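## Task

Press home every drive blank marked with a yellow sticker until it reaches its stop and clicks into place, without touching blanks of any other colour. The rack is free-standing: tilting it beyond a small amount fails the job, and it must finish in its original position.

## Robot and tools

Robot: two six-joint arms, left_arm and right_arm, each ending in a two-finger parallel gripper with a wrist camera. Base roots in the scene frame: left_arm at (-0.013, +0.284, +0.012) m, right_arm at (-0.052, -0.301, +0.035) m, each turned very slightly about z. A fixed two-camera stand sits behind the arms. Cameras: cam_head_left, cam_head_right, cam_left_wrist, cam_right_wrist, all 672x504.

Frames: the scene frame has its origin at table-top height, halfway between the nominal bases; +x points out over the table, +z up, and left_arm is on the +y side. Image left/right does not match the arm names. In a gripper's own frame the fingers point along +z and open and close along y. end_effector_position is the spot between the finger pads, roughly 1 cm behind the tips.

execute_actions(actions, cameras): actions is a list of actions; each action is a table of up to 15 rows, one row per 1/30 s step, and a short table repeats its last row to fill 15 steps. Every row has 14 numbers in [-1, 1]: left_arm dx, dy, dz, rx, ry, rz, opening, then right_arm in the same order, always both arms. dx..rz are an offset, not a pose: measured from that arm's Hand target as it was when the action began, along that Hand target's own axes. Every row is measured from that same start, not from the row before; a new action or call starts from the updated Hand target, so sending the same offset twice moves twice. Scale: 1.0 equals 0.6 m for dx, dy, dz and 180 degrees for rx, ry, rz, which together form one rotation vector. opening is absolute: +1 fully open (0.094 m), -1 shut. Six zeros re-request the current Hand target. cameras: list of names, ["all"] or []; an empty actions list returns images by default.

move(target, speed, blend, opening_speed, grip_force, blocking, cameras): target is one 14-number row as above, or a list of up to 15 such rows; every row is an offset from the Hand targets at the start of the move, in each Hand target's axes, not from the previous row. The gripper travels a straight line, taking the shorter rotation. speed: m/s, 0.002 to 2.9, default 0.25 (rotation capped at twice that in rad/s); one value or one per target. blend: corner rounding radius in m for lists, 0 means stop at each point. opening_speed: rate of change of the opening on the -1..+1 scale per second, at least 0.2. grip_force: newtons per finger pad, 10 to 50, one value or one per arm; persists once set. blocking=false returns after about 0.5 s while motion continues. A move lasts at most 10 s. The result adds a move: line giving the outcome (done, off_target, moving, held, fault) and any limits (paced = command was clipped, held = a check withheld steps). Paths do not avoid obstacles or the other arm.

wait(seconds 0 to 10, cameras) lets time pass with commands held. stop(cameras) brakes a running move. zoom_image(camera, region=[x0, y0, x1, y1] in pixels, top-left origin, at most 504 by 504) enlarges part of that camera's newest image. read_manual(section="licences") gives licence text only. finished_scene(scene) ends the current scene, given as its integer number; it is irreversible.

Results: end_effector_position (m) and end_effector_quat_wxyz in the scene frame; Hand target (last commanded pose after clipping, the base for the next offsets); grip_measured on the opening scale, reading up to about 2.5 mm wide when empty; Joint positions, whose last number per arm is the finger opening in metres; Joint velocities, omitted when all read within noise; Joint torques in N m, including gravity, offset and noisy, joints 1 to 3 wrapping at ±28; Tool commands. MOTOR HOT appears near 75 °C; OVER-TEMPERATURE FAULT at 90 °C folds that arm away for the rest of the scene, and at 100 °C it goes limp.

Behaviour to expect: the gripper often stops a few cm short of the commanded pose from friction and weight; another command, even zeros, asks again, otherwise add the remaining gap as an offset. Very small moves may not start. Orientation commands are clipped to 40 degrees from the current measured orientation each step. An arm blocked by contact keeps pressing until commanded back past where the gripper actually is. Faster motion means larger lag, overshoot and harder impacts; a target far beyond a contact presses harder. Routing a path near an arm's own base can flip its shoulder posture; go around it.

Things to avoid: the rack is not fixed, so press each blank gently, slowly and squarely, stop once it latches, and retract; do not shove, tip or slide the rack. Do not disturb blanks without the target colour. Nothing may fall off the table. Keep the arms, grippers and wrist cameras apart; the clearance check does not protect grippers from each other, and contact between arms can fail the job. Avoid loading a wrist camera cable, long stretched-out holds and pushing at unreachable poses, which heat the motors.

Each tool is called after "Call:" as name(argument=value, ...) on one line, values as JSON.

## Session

Call:
execute_actions(actions=[])

Call:
zoom_image(camera="cam_head_left", region=[210, 40, 530, 230])

Scene clock: 0.00 s.
left_arm: end_effector_position=(+0.3172, +0.2883, +0.3071) grip_measured=+1.000 end_effector_quat_wxyz=(+0.478, -0.116, +0.791, -0.364) | right_arm: end_effector_position=(+0.2194, -0.3113, +0.3402) grip_measured=+1.000 end_effector_quat_wxyz=(+0.569, +0.170, +0.783, +0.184)
Joint positions: left_arm=[0.496 1.041 0.924 -0.35 0.905 -0.418 0.094] | right_arm=[-0.237 0.627 0.815 -0.497 -0.358 0.414 0.094]
Joint velocities: within noise
Joint torques (N m): no reading
Heat: left arm: 29 °C; right arm: 30 °C.
Hand target: left_arm +0.3155, +0.2839, +0.3206; +0.493, -0.095, +0.785, -0.362 | right_arm +0.2186, -0.3117, +0.3463; +0.576, +0.165, +0.780, +0.181
Tool commands: left_gripper/opening=+1.0 right_gripper/opening=+1.0

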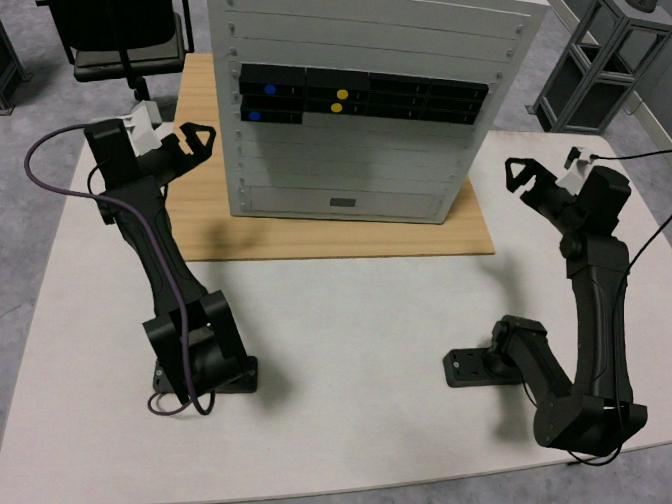

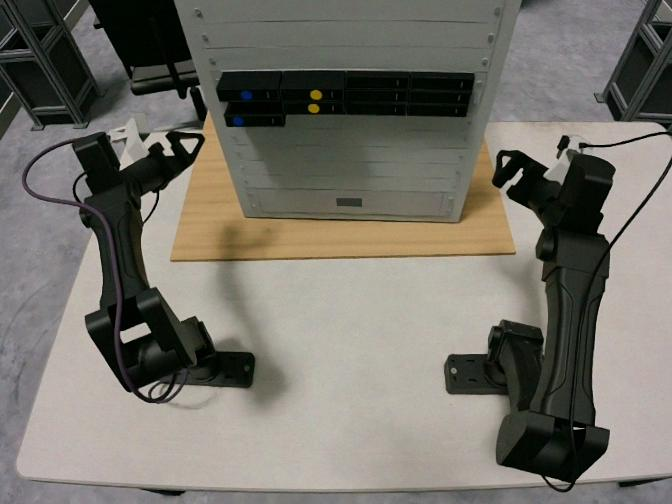

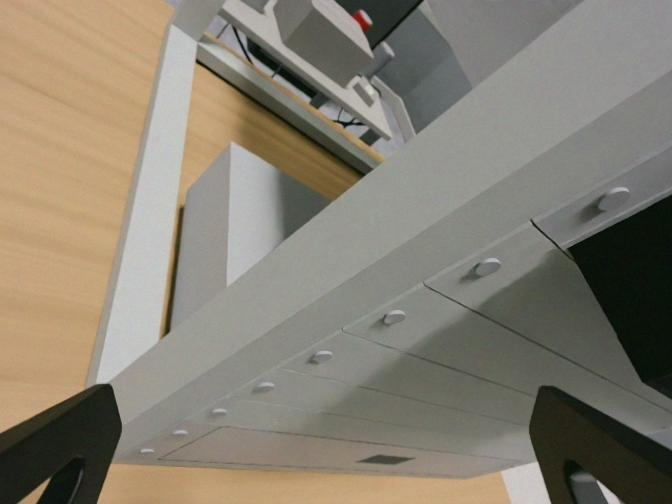

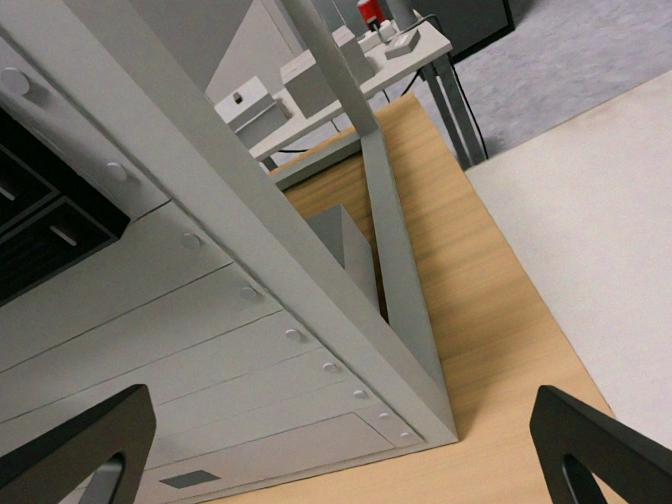

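Scaled by 1.575 from the camera's 672x504 image, which has a finer 960x720 frame.

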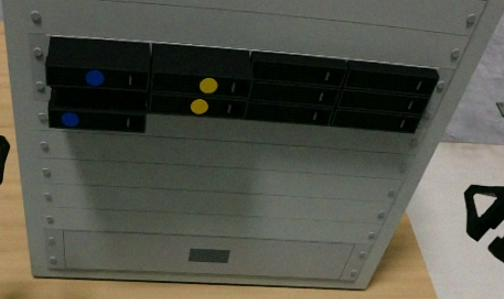

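Call:
move(target=[[0.084,-0.093,-0.125,-0.041,-0.045,0.07,-1,0,0,0,0,0,0,1],[0.203,-0.385,-0.014,-0.124,-0.136,0.2125,-1,0,0,0,0,0,0,1]], blend=[0.04,0], cameras=["cam_head_left","cam_left_wrist"])

Scene clock: 5.90 s.
left_arm: end_effector_position=(+0.1971, +0.0468, +0.3800) grip_measured=-0.996 end_effector_quat_wxyz=(+0.697, +0.036, +0.716, +0.010) | right_arm: end_effector_position=(+0.2194, -0.3113, +0.3402) grip_measured=+1.000 end_effector_quat_wxyz=(+0.569, +0.170, +0.783, +0.184)
Joint positions: left_arm=[-1.403 1.149 1.011 -0.029 -1.406 -0.102 0] | right_arm=[-0.237 0.627 0.815 -0.497 -0.358 0.414 0.094]
Joint torques (N m): left_arm=[0.72 -4.11 5.57 1.92 -0.27 0.09] | right_arm=[-0.02 0.25 7.32 1.58 -0.08 -0.04]
Heat: left arm: 29 °C; right arm: 31 °C.
Hand target: left_arm +0.2001, +0.0599, +0.3898; +0.707, +0.000, +0.707, +0.000 | right_arm +0.2186, -0.3117, +0.3463; +0.576, +0.165, +0.780, +0.181
Off the commanded pose: left_arm 0.017 m, 5 deg | right_arm 0.006 m, 1 deg.
move: off_target (left_arm)
Images, in order (width x height): cam_head_left 672x504, cam_left_wrist 672x504.

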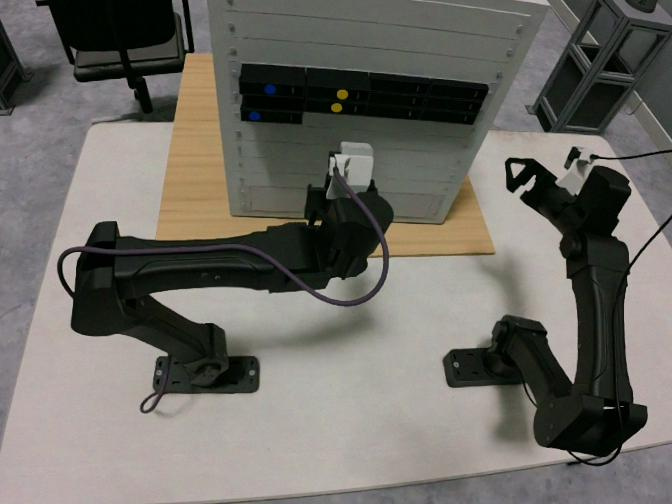

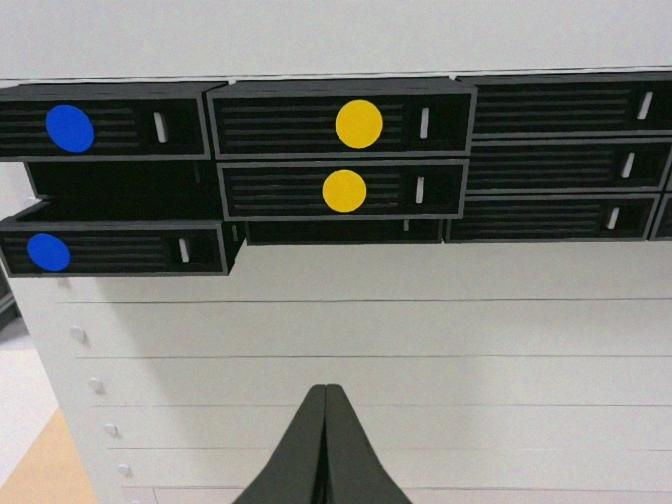

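Call:
move(target=[-0.043,-0.028,0.117,-0.006,-0.006,-0.012,-1,0,0,0,0,0,0,1], speed=0.15, cameras=["cam_left_wrist"])

Scene clock: 11.43 s.
left_arm: end_effector_position=(+0.2695, +0.0453, +0.3924) grip_measured=-0.996 end_effector_quat_wxyz=(+0.701, +0.005, +0.713, +0.026) | right_arm: end_effector_position=(+0.2194, -0.3113, +0.3402) grip_measured=+1.000 end_effector_quat_wxyz=(+0.569, +0.170, +0.783, +0.184)
Joint positions: left_arm=[-1.134 1.272 1.095 0.132 -1.205 0.002 0] | right_arm=[-0.237 0.627 0.815 -0.497 -0.358 0.414 0.094]
Joint torques (N m): left_arm=[0.65 -3.19 9.17 2.07 0.2 0.09] | right_arm=[-0.03 0.23 7.34 1.58 -0.08 -0.04]
Heat: left arm: 30 °C; right arm: 31 °C.
Hand target: left_arm +0.2703, +0.0431, +0.4156; +0.714, -0.020, +0.700, -0.007 | right_arm +0.2186, -0.3117, +0.3463; +0.576, +0.165, +0.780, +0.181
Off the commanded pose: left_arm 0.023 m, 5 deg | right_arm 0.006 m, 1 deg.
move: off_target (left_arm)
Images, in order (width x height): cam_left_wrist 672x504.

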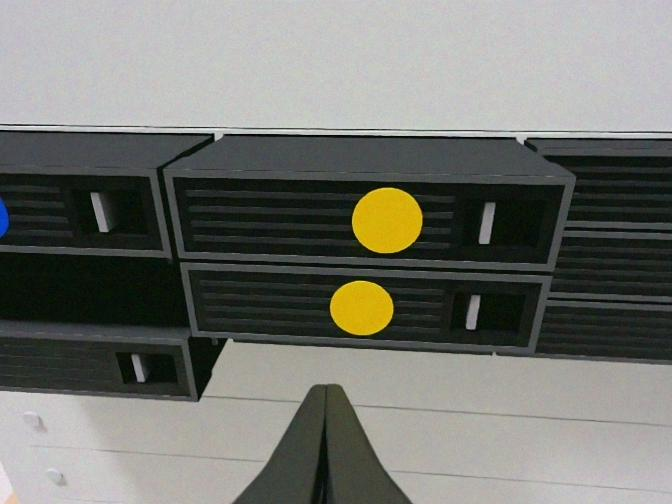

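Call:
move(target=[-0.03,-0.01,0.045,0.006,-0.003,-0.008,-1,0,0,0,0,0,0,1], speed=0.1, cameras=["cam_left_wrist"])

Scene clock: 14.07 s.
left_arm: end_effector_position=(+0.2975, +0.0415, +0.4143) grip_measured=-0.996 end_effector_quat_wxyz=(+0.707, -0.008, +0.707, +0.009) | right_arm: end_effector_position=(+0.2194, -0.3113, +0.3402) grip_measured=+1.000 end_effector_quat_wxyz=(+0.569, +0.170, +0.783, +0.184)
Joint positions: left_arm=[-1.045 1.332 1.201 0.132 -1.11 0.002 0] | right_arm=[-0.237 0.627 0.815 -0.497 -0.358 0.414 0.094]
Joint torques (N m): left_arm=[0.58 -3.81 9.21 1.75 0.19 -0.06] | right_arm=[-0.03 0.23 7.32 1.59 -0.08 -0.03]
Heat: left arm: 30 °C; right arm: 32 °C.
Hand target: left_arm +0.2970, +0.0383, +0.4343; +0.717, -0.022, +0.696, -0.023 | right_arm +0.2186, -0.3117, +0.3463; +0.576, +0.165, +0.780, +0.181
Off the commanded pose: left_arm 0.020 m, 4 deg | right_arm 0.006 m, 1 deg.
move: off_target (left_arm)
Images, in order (width x height): cam_left_wrist 672x504.

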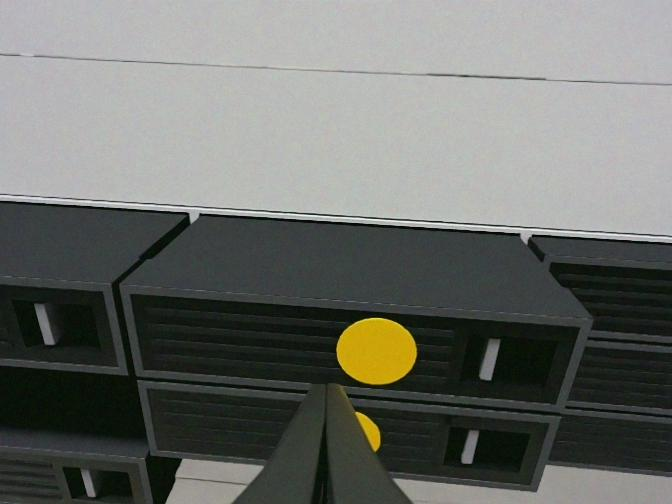

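Call:
move(target=[-0.016,-0.008,0.025,0,0,-0.006,-1,0,0,0,0,0,0,1], speed=0.05, cameras=["cam_left_wrist"])

Call:
move(target=[0.0,0,0.018,0,0,0,-1,0,0,0,0,0,0,1], speed=0.05, cameras=["cam_left_wrist"])

Scene clock: 15.90 s.
left_arm: end_effector_position=(+0.3091, +0.0337, +0.4298) grip_measured=-0.996 end_effector_quat_wxyz=(+0.712, -0.017, +0.702, -0.009) | right_arm: end_effector_position=(+0.2194, -0.3113, +0.3402) grip_measured=+1.000 end_effector_quat_wxyz=(+0.569, +0.170, +0.783, +0.184)
Joint positions: left_arm=[-1.019 1.378 1.279 0.13 -1.073 -0.008 0] | right_arm=[-0.237 0.627 0.815 -0.497 -0.358 0.414 0.094]
Joint torques (N m): left_arm=[0.68 -4.1 9.14 1.37 0.26 -0.19] | right_arm=[-0.02 0.24 7.34 1.59 -0.08 -0.04]
Heat: left arm: 30 °C; right arm: 32 °C.
Hand target: left_arm +0.3117, +0.0341, +0.4447; +0.717, -0.029, +0.696, -0.029 | right_arm +0.2186, -0.3117, +0.3463; +0.576, +0.165, +0.780, +0.181
Off the commanded pose: left_arm 0.015 m, 3 deg | right_arm 0.006 m, 1 deg.
move: off_target (left_arm)
Images, in order (width x height): cam_left_wrist 672x504.

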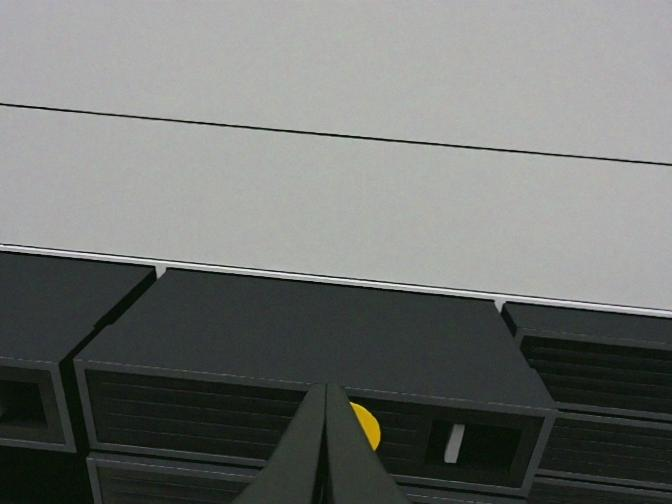

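Scene clock: 17.00 s.
left_arm: end_effector_position=(+0.3193, +0.0325, +0.4303) grip_measured=-0.996 end_effector_quat_wxyz=(+0.712, -0.016, +0.702, -0.010) | right_arm: end_effector_position=(+0.2194, -0.3113, +0.3402) grip_measured=+1.000 end_effector_quat_wxyz=(+0.569, +0.170, +0.783, +0.184)
Joint positions: left_arm=[-0.99 1.4 1.299 0.13 -1.041 -0.012 0] | right_arm=[-0.237 0.627 0.815 -0.497 -0.358 0.414 0.094]
Joint torques (N m): left_arm=[0.72 -4.38 9.24 1.34 0.25 -0.19] | right_arm=[-0.03 0.23 7.34 1.59 -0.08 -0.04]
Heat: left arm: 30 °C; right arm: 32 °C.
Hand target: left_arm +0.3225, +0.0341, +0.4450; +0.717, -0.029, +0.696, -0.029 | right_arm +0.2186, -0.3117, +0.3463; +0.576, +0.165, +0.780, +0.181
Off the commanded pose: left_arm 0.015 m, 3 deg | right_arm 0.006 m, 1 deg.
move: off_target (left_arm)
Images, in order (width x height): cam_left_wrist 672x504.

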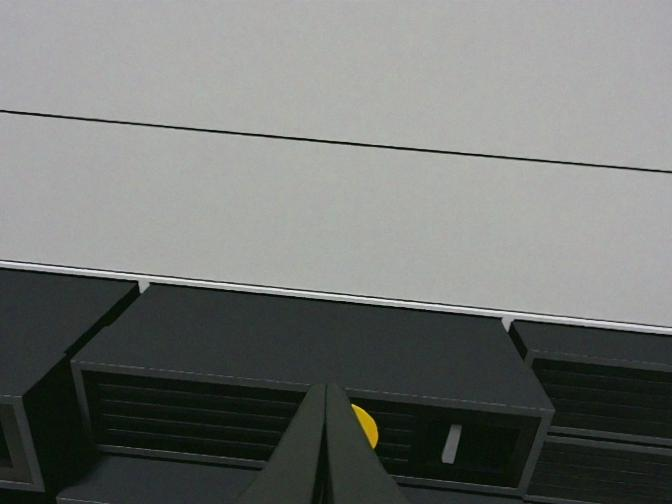

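Call:
move(target=[0.004,0,0.02,0,0,0,-1,0,0,0,0,0,0,1], speed=0.05, cameras=["cam_left_wrist"])

Scene clock: 19.03 s.
left_arm: end_effector_position=(+0.3315, +0.0320, +0.4258) grip_measured=-0.996 end_effector_quat_wxyz=(+0.710, -0.013, +0.704, -0.007) | right_arm: end_effector_position=(+0.2194, -0.3113, +0.3402) grip_measured=+1.000 end_effector_quat_wxyz=(+0.569, +0.170, +0.783, +0.184)
Joint positions: left_arm=[-0.956 1.424 1.31 0.13 -1.008 -0.015 0] | right_arm=[-0.237 0.627 0.815 -0.497 -0.358 0.414 0.094]
Joint torques (N m): left_arm=[0.76 -4.62 9.29 1.47 0.27 -0.19] | right_arm=[-0.05 0.21 7.32 1.59 -0.08 -0.04]
Heat: left arm: 30 °C; right arm: 32 °C.
Hand target: left_arm +0.3346, +0.0340, +0.4429; +0.717, -0.029, +0.696, -0.029 | right_arm +0.2186, -0.3117, +0.3463; +0.576, +0.165, +0.780, +0.181
Off the commanded pose: left_arm 0.018 m, 3 deg | right_arm 0.006 m, 1 deg.
move: off_target (left_arm)
Images, in order (width x height): cam_left_wrist 672x504.

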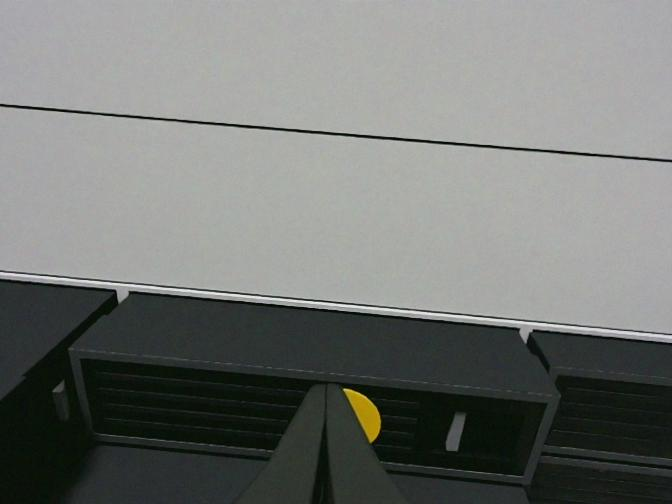

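Call:
move(target=[-0.006,0,0.015,0,0,0,-1,0,0,0,0,0,0,1], speed=0.05, cameras=["cam_left_wrist"])

Scene clock: 20.60 s.
left_arm: end_effector_position=(+0.3393, +0.0320, +0.4323) grip_measured=-0.996 end_effector_quat_wxyz=(+0.713, -0.018, +0.701, -0.012) | right_arm: end_effector_position=(+0.2194, -0.3113, +0.3402) grip_measured=+1.000 end_effector_quat_wxyz=(+0.569, +0.170, +0.783, +0.184)
Joint positions: left_arm=[-0.935 1.442 1.342 0.13 -0.986 -0.018 0] | right_arm=[-0.237 0.627 0.815 -0.497 -0.358 0.414 0.094]
Joint torques (N m): left_arm=[0.94 -4.71 9.36 1.36 0.29 -0.17] | right_arm=[-0.05 0.23 7.34 1.59 -0.08 -0.04]
Heat: left arm: 30 °C; right arm: 32 °C.
Hand target: left_arm +0.3435, +0.0343, +0.4468; +0.717, -0.029, +0.696, -0.029 | right_arm +0.2186, -0.3117, +0.3463; +0.576, +0.165, +0.780, +0.181
Off the commanded pose: left_arm 0.015 m, 2 deg | right_arm 0.006 m, 1 deg.
move: off_target (left_arm)
Images, in order (width x height): cam_left_wrist 672x504.

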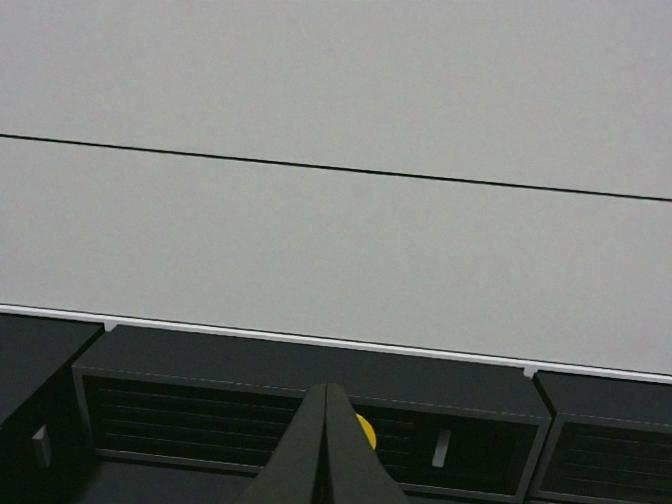

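Call:
move(target=[0,0,0.014,0,0,0,-1,0,0,0,0,0,0,1], speed=0.04, cameras=["cam_left_wrist"])

Scene clock: 22.00 s.
left_arm: end_effector_position=(+0.3427, +0.0317, +0.4330) grip_measured=-0.996 end_effector_quat_wxyz=(+0.713, -0.018, +0.701, -0.012) | right_arm: end_effector_position=(+0.2194, -0.3113, +0.3402) grip_measured=+1.000 end_effector_quat_wxyz=(+0.569, +0.170, +0.783, +0.184)
Joint positions: left_arm=[-0.926 1.45 1.352 0.129 -0.975 -0.018 0] | right_arm=[-0.237 0.627 0.815 -0.497 -0.358 0.414 0.094]
Joint torques (N m): left_arm=[2.18 -4.05 9.92 1.38 0.41 -0.19] | right_arm=[-0.05 0.24 7.31 1.58 -0.08 -0.04]
Heat: left arm: 30 °C; right arm: 32 °C.
Hand target: left_arm +0.3519, +0.0343, +0.4470; +0.717, -0.029, +0.696, -0.029 | right_arm +0.2186, -0.3117, +0.3463; +0.576, +0.165, +0.780, +0.181
Off the commanded pose: left_arm 0.017 m, 2 deg | right_arm 0.006 m, 1 deg.
move: off_target (left_arm)
Images, in order (width x height): cam_left_wrist 672x504.

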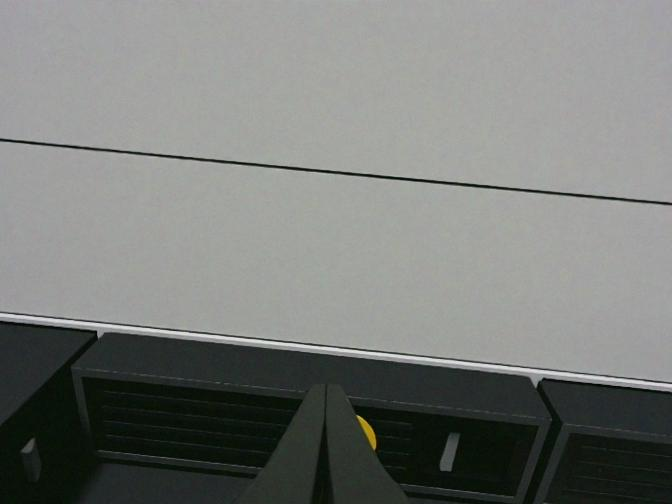

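Call:
move(target=[0,0,0.01,0,0,0,-1,0,0,0,0,0,0,1], speed=0.04)

Call:
move(target=[-0.01,0,-0.07,0,0,0,-1,0,0,0,0,0,0,1], speed=0.12)

Call:
move(target=[0.03,0,-0.08,0,0,0.008,-1,0,0,0,0,0,0,1], speed=0.15, cameras=["cam_left_wrist"])

Scene clock: 23.80 s.
left_arm: end_effector_position=(+0.3429, +0.0315, +0.4329) grip_measured=-0.996 end_effector_quat_wxyz=(+0.711, -0.016, +0.702, -0.011) | right_arm: end_effector_position=(+0.2194, -0.3113, +0.3402) grip_measured=+1.000 end_effector_quat_wxyz=(+0.569, +0.170, +0.783, +0.184)
Joint positions: left_arm=[-0.926 1.452 1.358 0.117 -0.975 -0.019 0] | right_arm=[-0.237 0.627 0.815 -0.497 -0.358 0.414 0.094]
Joint torques (N m): left_arm=[3.33 -3.37 10.22 1.51 0.55 -0.19] | right_arm=[-0.03 0.24 7.34 1.59 -0.08 -0.04]
Heat: left arm: 31 °C; right arm: 32 °C.
Hand target: left_arm +0.3579, +0.0343, +0.4472; +0.717, -0.029, +0.696, -0.029 | right_arm +0.2186, -0.3117, +0.3463; +0.576, +0.165, +0.780, +0.181
Off the commanded pose: left_arm 0.021 m, 3 deg | right_arm 0.006 m, 1 deg.
move: off_target (left_arm)

Scene clock: 25.07 s.
left_arm: end_effector_position=(+0.3208, +0.0246, +0.4437) grip_measured=-0.996 end_effector_quat_wxyz=(+0.716, -0.019, +0.697, -0.026) | right_arm: end_effector_position=(+0.2194, -0.3113, +0.3402) grip_measured=+1.000 end_effector_quat_wxyz=(+0.569, +0.170, +0.783, +0.184)
Joint positions: left_arm=[-0.993 1.423 1.358 0.117 -1.024 -0.019 0] | right_arm=[-0.237 0.627 0.815 -0.497 -0.358 0.414 0.094]
Joint torques (N m): left_arm=[-0.35 -6.93 6.37 1.21 -0.09 -0.11] | right_arm=[-0.06 0.21 7.34 1.59 -0.08 -0.04]
Heat: left arm: 30 °C; right arm: 32 °C.
Hand target: left_arm +0.3157, +0.0347, +0.4520; +0.717, -0.029, +0.696, -0.029 | right_arm +0.2186, -0.3117, +0.3463; +0.576, +0.165, +0.780, +0.181
Off the commanded pose: left_arm 0.014 m, 1 deg | right_arm 0.006 m, 1 deg.
move: off_target (left_arm)

Scene clock: 26.53 s.
left_arm: end_effector_position=(+0.2720, +0.0220, +0.4179) grip_measured=-0.996 end_effector_quat_wxyz=(+0.707, +0.006, +0.707, -0.003) | right_arm: end_effector_position=(+0.2194, -0.3113, +0.3402) grip_measured=+1.000 end_effector_quat_wxyz=(+0.569, +0.170, +0.783, +0.184)
Joint positions: left_arm=[-1.148 1.338 1.221 0.117 -1.178 0.004 0] | right_arm=[-0.237 0.627 0.815 -0.497 -0.358 0.414 0.094]
Joint torques (N m): left_arm=[-0.34 -6.37 5.67 1.95 -0.1 0.08] | right_arm=[-0.05 0.25 7.32 1.59 -0.09 -0.04]
Heat: left arm: 30 °C; right arm: 32 °C.
Hand target: left_arm +0.2682, +0.0332, +0.4326; +0.717, -0.020, +0.697, -0.020 | right_arm +0.2186, -0.3117, +0.3463; +0.576, +0.165, +0.780, +0.181
Off the commanded pose: left_arm 0.019 m, 4 deg | right_arm 0.006 m, 1 deg.
move: off_target (left_arm)
Images, in order (width x height): cam_left_wrist 672x504.

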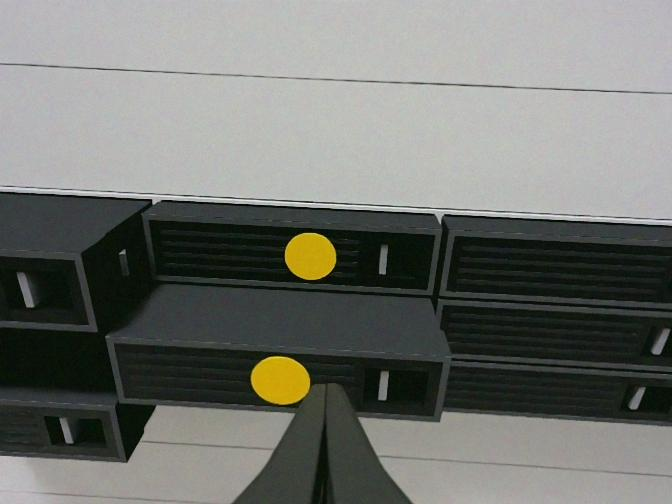

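Call:
move(target=[0.036,0.012,0.061,0,0,0,-1,0,0,0,0,0,0,1], speed=0.1, cameras=["cam_left_wrist"])

Scene clock: 29.23 s.
left_arm: end_effector_position=(+0.3056, +0.0436, +0.4052) grip_measured=-0.996 end_effector_quat_wxyz=(+0.707, -0.008, +0.707, +0.009) | right_arm: end_effector_position=(+0.2194, -0.3113, +0.3402) grip_measured=+1.000 end_effector_quat_wxyz=(+0.569, +0.170, +0.783, +0.184)
Joint positions: left_arm=[-1.016 1.337 1.167 0.172 -1.081 0.004 0] | right_arm=[-0.237 0.627 0.815 -0.497 -0.358 0.414 0.094]
Joint torques (N m): left_arm=[0.44 -3.92 5.67 2.16 0.22 -0.11] | right_arm=[-0.03 0.23 7.31 1.58 -0.08 -0.04]
Heat: left arm: 30 °C; right arm: 32 °C.
Hand target: left_arm +0.3055, +0.0392, +0.4117; +0.717, -0.020, +0.697, -0.020 | right_arm +0.2186, -0.3117, +0.3463; +0.576, +0.165, +0.780, +0.181
Off the commanded pose: left_arm 0.008 m, 4 deg | right_arm 0.006 m, 1 deg.
move: off_target (left_arm)
Images, in order (width x height): cam_left_wrist 672x504.

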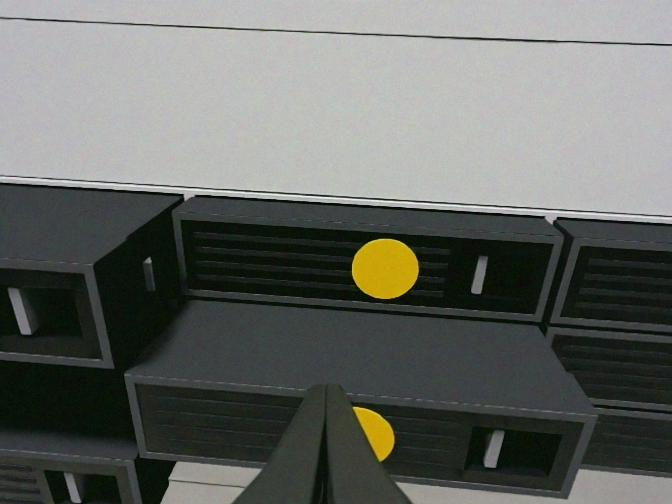

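Call:
move(target=[0.013,-0.013,0.02,0,0,0,-1,0,0,0,0,0,0,1], speed=0.06, cameras=["cam_left_wrist"])

Call:
move(target=[0,0,0.018,0,0,0,-1,0,0,0,0,0,0,1], speed=0.06, cameras=["cam_left_wrist"])

Scene clock: 30.93 s.
left_arm: end_effector_position=(+0.3139, +0.0299, +0.3926) grip_measured=-0.996 end_effector_quat_wxyz=(+0.705, +0.003, +0.710, +0.008) | right_arm: end_effector_position=(+0.2194, -0.3113, +0.3402) grip_measured=+1.000 end_effector_quat_wxyz=(+0.569, +0.170, +0.783, +0.184)
Joint positions: left_arm=[-1.01 1.387 1.167 0.206 -1.06 0.004 0] | right_arm=[-0.237 0.627 0.815 -0.497 -0.358 0.414 0.094]
Joint torques (N m): left_arm=[0.76 -4.52 6.5 2.23 0.23 -0.11] | right_arm=[-0.05 0.23 7.34 1.59 -0.08 -0.04]
Heat: left arm: 30 °C; right arm: 32 °C.
Hand target: left_arm +0.3177, +0.0310, +0.4047; +0.717, -0.020, +0.697, -0.020 | right_arm +0.2186, -0.3117, +0.3463; +0.576, +0.165, +0.780, +0.181
Off the commanded pose: left_arm 0.013 m, 5 deg | right_arm 0.006 m, 1 deg.
move: off_target (left_arm)
Images, in order (width x height): cam_left_wrist 672x504.

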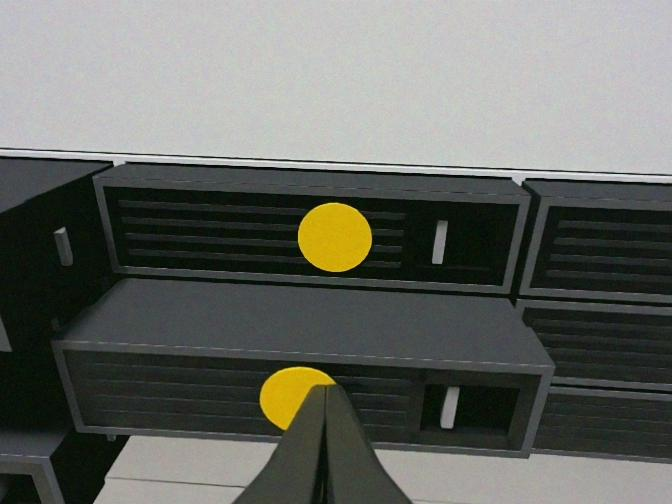

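Scene clock: 32.00 s.
left_arm: end_effector_position=(+0.3241, +0.0304, +0.3864) grip_measured=-0.996 end_effector_quat_wxyz=(+0.702, +0.007, +0.712, +0.013) | right_arm: end_effector_position=(+0.2194, -0.3113, +0.3402) grip_measured=+1.000 end_effector_quat_wxyz=(+0.569, +0.170, +0.783, +0.184)
Joint positions: left_arm=[-0.979 1.406 1.167 0.21 -1.029 0.004 0] | right_arm=[-0.237 0.627 0.815 -0.497 -0.358 0.414 0.094]
Joint torques (N m): left_arm=[0.73 -4.57 7.72 2.23 0.23 -0.12] | right_arm=[-0.03 0.23 7.3 1.59 -0.08 -0.04]
Heat: left arm: 31 °C; right arm: 32 °C.
Hand target: left_arm +0.3285, +0.0310, +0.4051; +0.717, -0.020, +0.697, -0.020 | right_arm +0.2186, -0.3117, +0.3463; +0.576, +0.165, +0.780, +0.181
Off the commanded pose: left_arm 0.019 m, 5 deg | right_arm 0.006 m, 1 deg.
move: off_target (left_arm)
Images, in order (width x height): cam_left_wrist 672x504.

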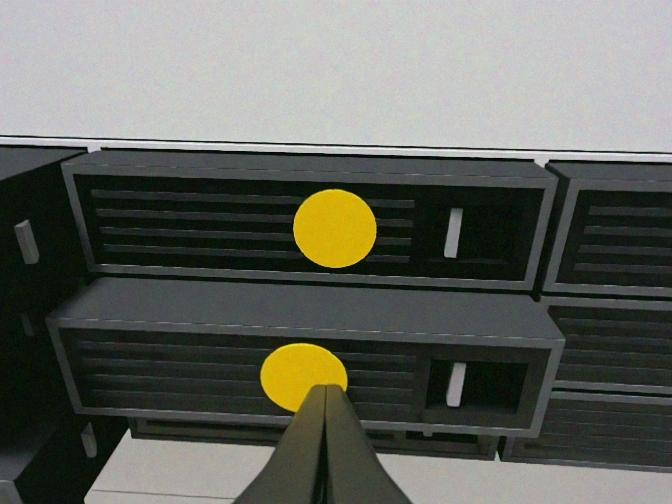

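Call:
move(target=[-0.018,0,0.012,0,0,0,-1,0,0,0,0,0,0,1], speed=0.06, cameras=["cam_left_wrist"])

Call:
move(target=[-0.002,0,0.016,0,0,0,-1,0,0,0,0,0,0,1], speed=0.05, cameras=["cam_left_wrist"])

Scene clock: 33.83 s.
left_arm: end_effector_position=(+0.3309, +0.0309, +0.3959) grip_measured=-0.996 end_effector_quat_wxyz=(+0.706, +0.001, +0.708, +0.006) | right_arm: end_effector_position=(+0.2194, -0.3113, +0.3402) grip_measured=+1.000 end_effector_quat_wxyz=(+0.569, +0.170, +0.783, +0.184)
Joint positions: left_arm=[-0.959 1.418 1.201 0.21 -1.009 0.004 0] | right_arm=[-0.237 0.627 0.815 -0.497 -0.358 0.414 0.094]
Joint torques (N m): left_arm=[0.81 -4.51 9.29 1.8 0.23 -0.13] | right_arm=[-0.03 0.24 7.32 1.59 -0.08 -0.04]
Heat: left arm: 31 °C; right arm: 33 °C.
Hand target: left_arm +0.3354, +0.0316, +0.4160; +0.717, -0.020, +0.697, -0.020 | right_arm +0.2186, -0.3117, +0.3463; +0.576, +0.165, +0.780, +0.181
Off the commanded pose: left_arm 0.021 m, 4 deg | right_arm 0.006 m, 1 deg.
move: off_target (left_arm)
Images, in order (width x height): cam_left_wrist 672x504.

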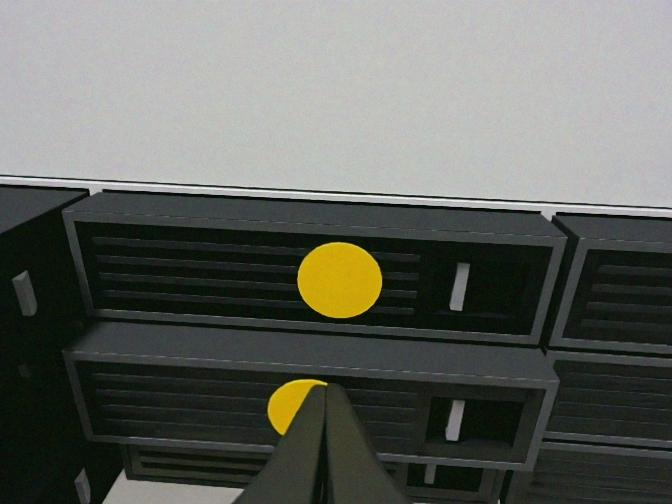

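Scene clock: 34.87 s.
left_arm: end_effector_position=(+0.3400, +0.0313, +0.3972) grip_measured=-0.996 end_effector_quat_wxyz=(+0.706, -0.001, +0.708, +0.007) | right_arm: end_effector_position=(+0.2194, -0.3113, +0.3402) grip_measured=+1.000 end_effector_quat_wxyz=(+0.569, +0.170, +0.783, +0.184)
Joint positions: left_arm=[-0.935 1.438 1.223 0.21 -0.988 0.004 0] | right_arm=[-0.237 0.627 0.815 -0.497 -0.358 0.414 0.094]
Joint torques (N m): left_arm=[0.88 -4.75 9.5 1.77 0.29 -0.14] | right_arm=[-0.03 0.25 7.31 1.58 -0.08 -0.04]
Heat: left arm: 31 °C; right arm: 33 °C.
Hand target: left_arm +0.3449, +0.0317, +0.4175; +0.717, -0.020, +0.697, -0.020 | right_arm +0.2186, -0.3117, +0.3463; +0.576, +0.165, +0.780, +0.181
Off the commanded pose: left_arm 0.021 m, 4 deg | right_arm 0.006 m, 1 deg.
move: off_target (left_arm)
Images, in order (width x height): cam_left_wrist 672x504.

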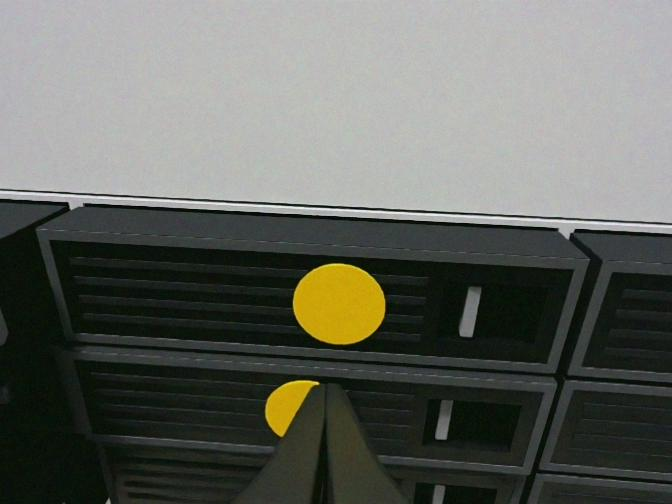

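Call:
move(target=[0,0,0.014,0,0,0,-1,0,0,0,0,0,0,1], speed=0.04)

Call:
move(target=[0,0,0.01,0,0,0,-1,0,0,0,0,0,0,1], speed=0.04, cameras=["cam_left_wrist"])

Scene clock: 36.43 s.
left_arm: end_effector_position=(+0.3425, +0.0304, +0.3974) grip_measured=-0.996 end_effector_quat_wxyz=(+0.706, +0.000, +0.708, +0.006) | right_arm: end_effector_position=(+0.2194, -0.3113, +0.3402) grip_measured=+1.000 end_effector_quat_wxyz=(+0.569, +0.170, +0.783, +0.184)
Joint positions: left_arm=[-0.929 1.444 1.229 0.21 -0.978 0.004 0] | right_arm=[-0.237 0.627 0.815 -0.497 -0.358 0.414 0.094]
Joint torques (N m): left_arm=[2.15 -3.93 10.25 1.79 0.43 -0.14] | right_arm=[-0.05 0.23 7.32 1.59 -0.08 -0.04]
Heat: left arm: 31 °C; right arm: 33 °C.
Hand target: left_arm +0.3533, +0.0317, +0.4178; +0.717, -0.020, +0.697, -0.020 | right_arm +0.2186, -0.3117, +0.3463; +0.576, +0.165, +0.780, +0.181
Off the commanded pose: left_arm 0.023 m, 4 deg | right_arm 0.006 m, 1 deg.
move: off_target (left_arm)

Scene clock: 37.43 s.
left_arm: end_effector_position=(+0.3425, +0.0304, +0.3974) grip_measured=-0.996 end_effector_quat_wxyz=(+0.706, +0.000, +0.708, +0.006) | right_arm: end_effector_position=(+0.2194, -0.3113, +0.3402) grip_measured=+1.000 end_effector_quat_wxyz=(+0.569, +0.170, +0.783, +0.184)
Joint positions: left_arm=[-0.929 1.444 1.229 0.21 -0.978 0.004 0] | right_arm=[-0.237 0.627 0.815 -0.497 -0.358 0.414 0.094]
Joint torques (N m): left_arm=[3.45 -3.15 10.8 1.79 0.57 -0.15] | right_arm=[-0.06 0.23 7.32 1.59 -0.08 -0.04]
Heat: left arm: 31 °C; right arm: 33 °C.
Hand target: left_arm +0.3593, +0.0317, +0.4179; +0.717, -0.020, +0.697, -0.020 | right_arm +0.2186, -0.3117, +0.3463; +0.576, +0.165, +0.780, +0.181
Off the commanded pose: left_arm 0.027 m, 4 deg | right_arm 0.006 m, 1 deg.
move: off_target (left_arm)
Images, in order (width x height): cam_left_wrist 672x504.

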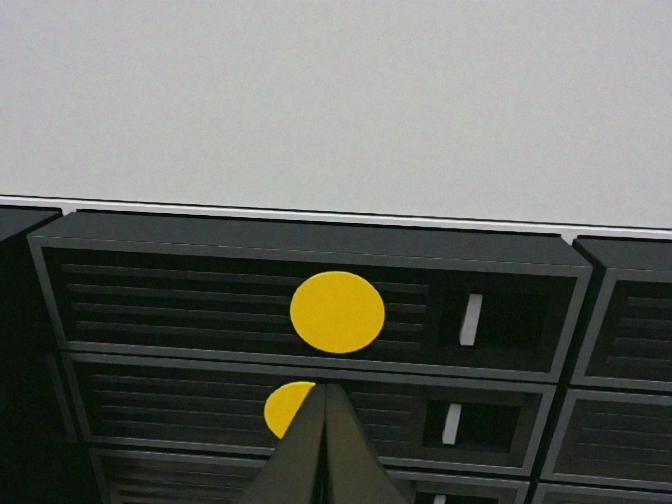

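Same depth as row 1 (0.3429 vs 0.3425). Retreat and verify.

Call:
move(target=[0,0,-0.22,0,0,0,-1,0,0,0,0,0,0,1], speed=0.2, cameras=["all"])

Scene clock: 39.53 s.
left_arm: end_effector_position=(+0.2294, +0.0216, +0.4021) grip_measured=-0.996 end_effector_quat_wxyz=(+0.710, +0.008, +0.704, -0.001) | right_arm: end_effector_position=(+0.2194, -0.3113, +0.3402) grip_measured=+1.000 end_effector_quat_wxyz=(+0.569, +0.170, +0.783, +0.184)
Joint positions: left_arm=[-1.297 1.283 1.103 0.212 -1.327 0.041 0] | right_arm=[-0.237 0.627 0.815 -0.497 -0.358 0.414 0.094]
Joint torques (N m): left_arm=[-0.44 -5.38 5.63 1.94 -0.09 0.11] | right_arm=[-0.03 0.23 7.32 1.59 -0.08 -0.04]
Heat: left arm: 31 °C; right arm: 33 °C.
Hand target: left_arm +0.2274, +0.0316, +0.4141; +0.717, -0.020, +0.697, -0.020 | right_arm +0.2186, -0.3117, +0.3463; +0.576, +0.165, +0.780, +0.181
Off the commanded pose: left_arm 0.016 m, 4 deg | right_arm 0.006 m, 1 deg.
move: off_target (left_arm)

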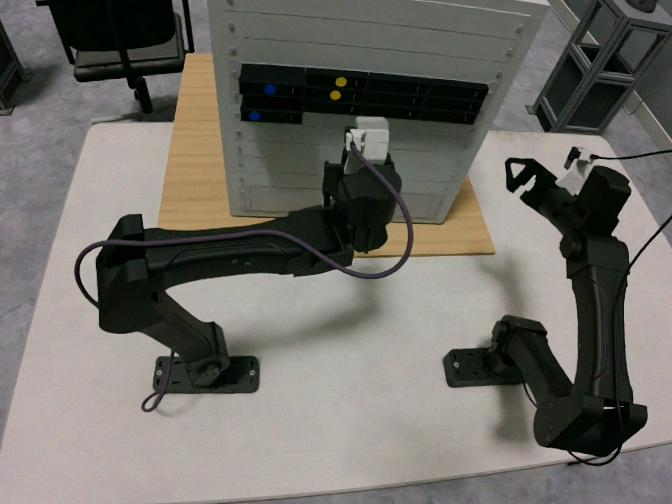

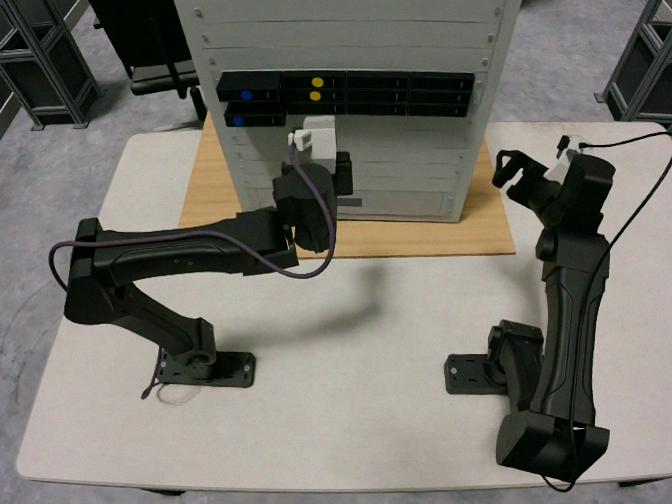

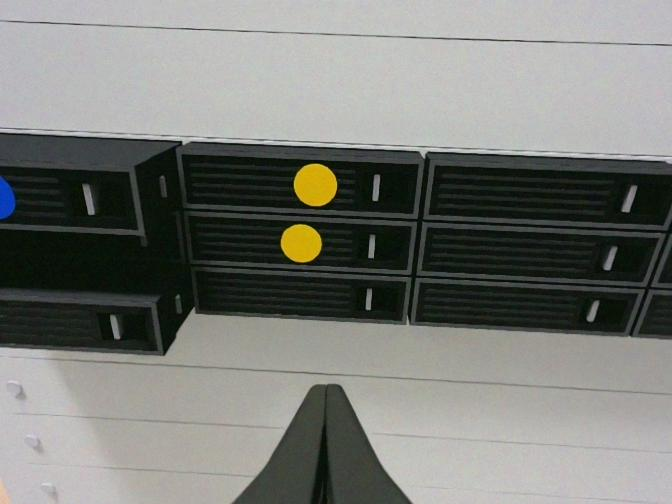

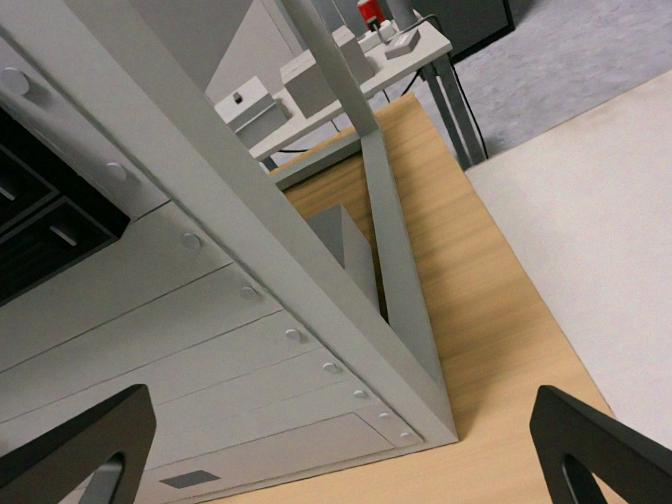

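Call:
finished_scene(scene=2)

The scene is finished: the task was done.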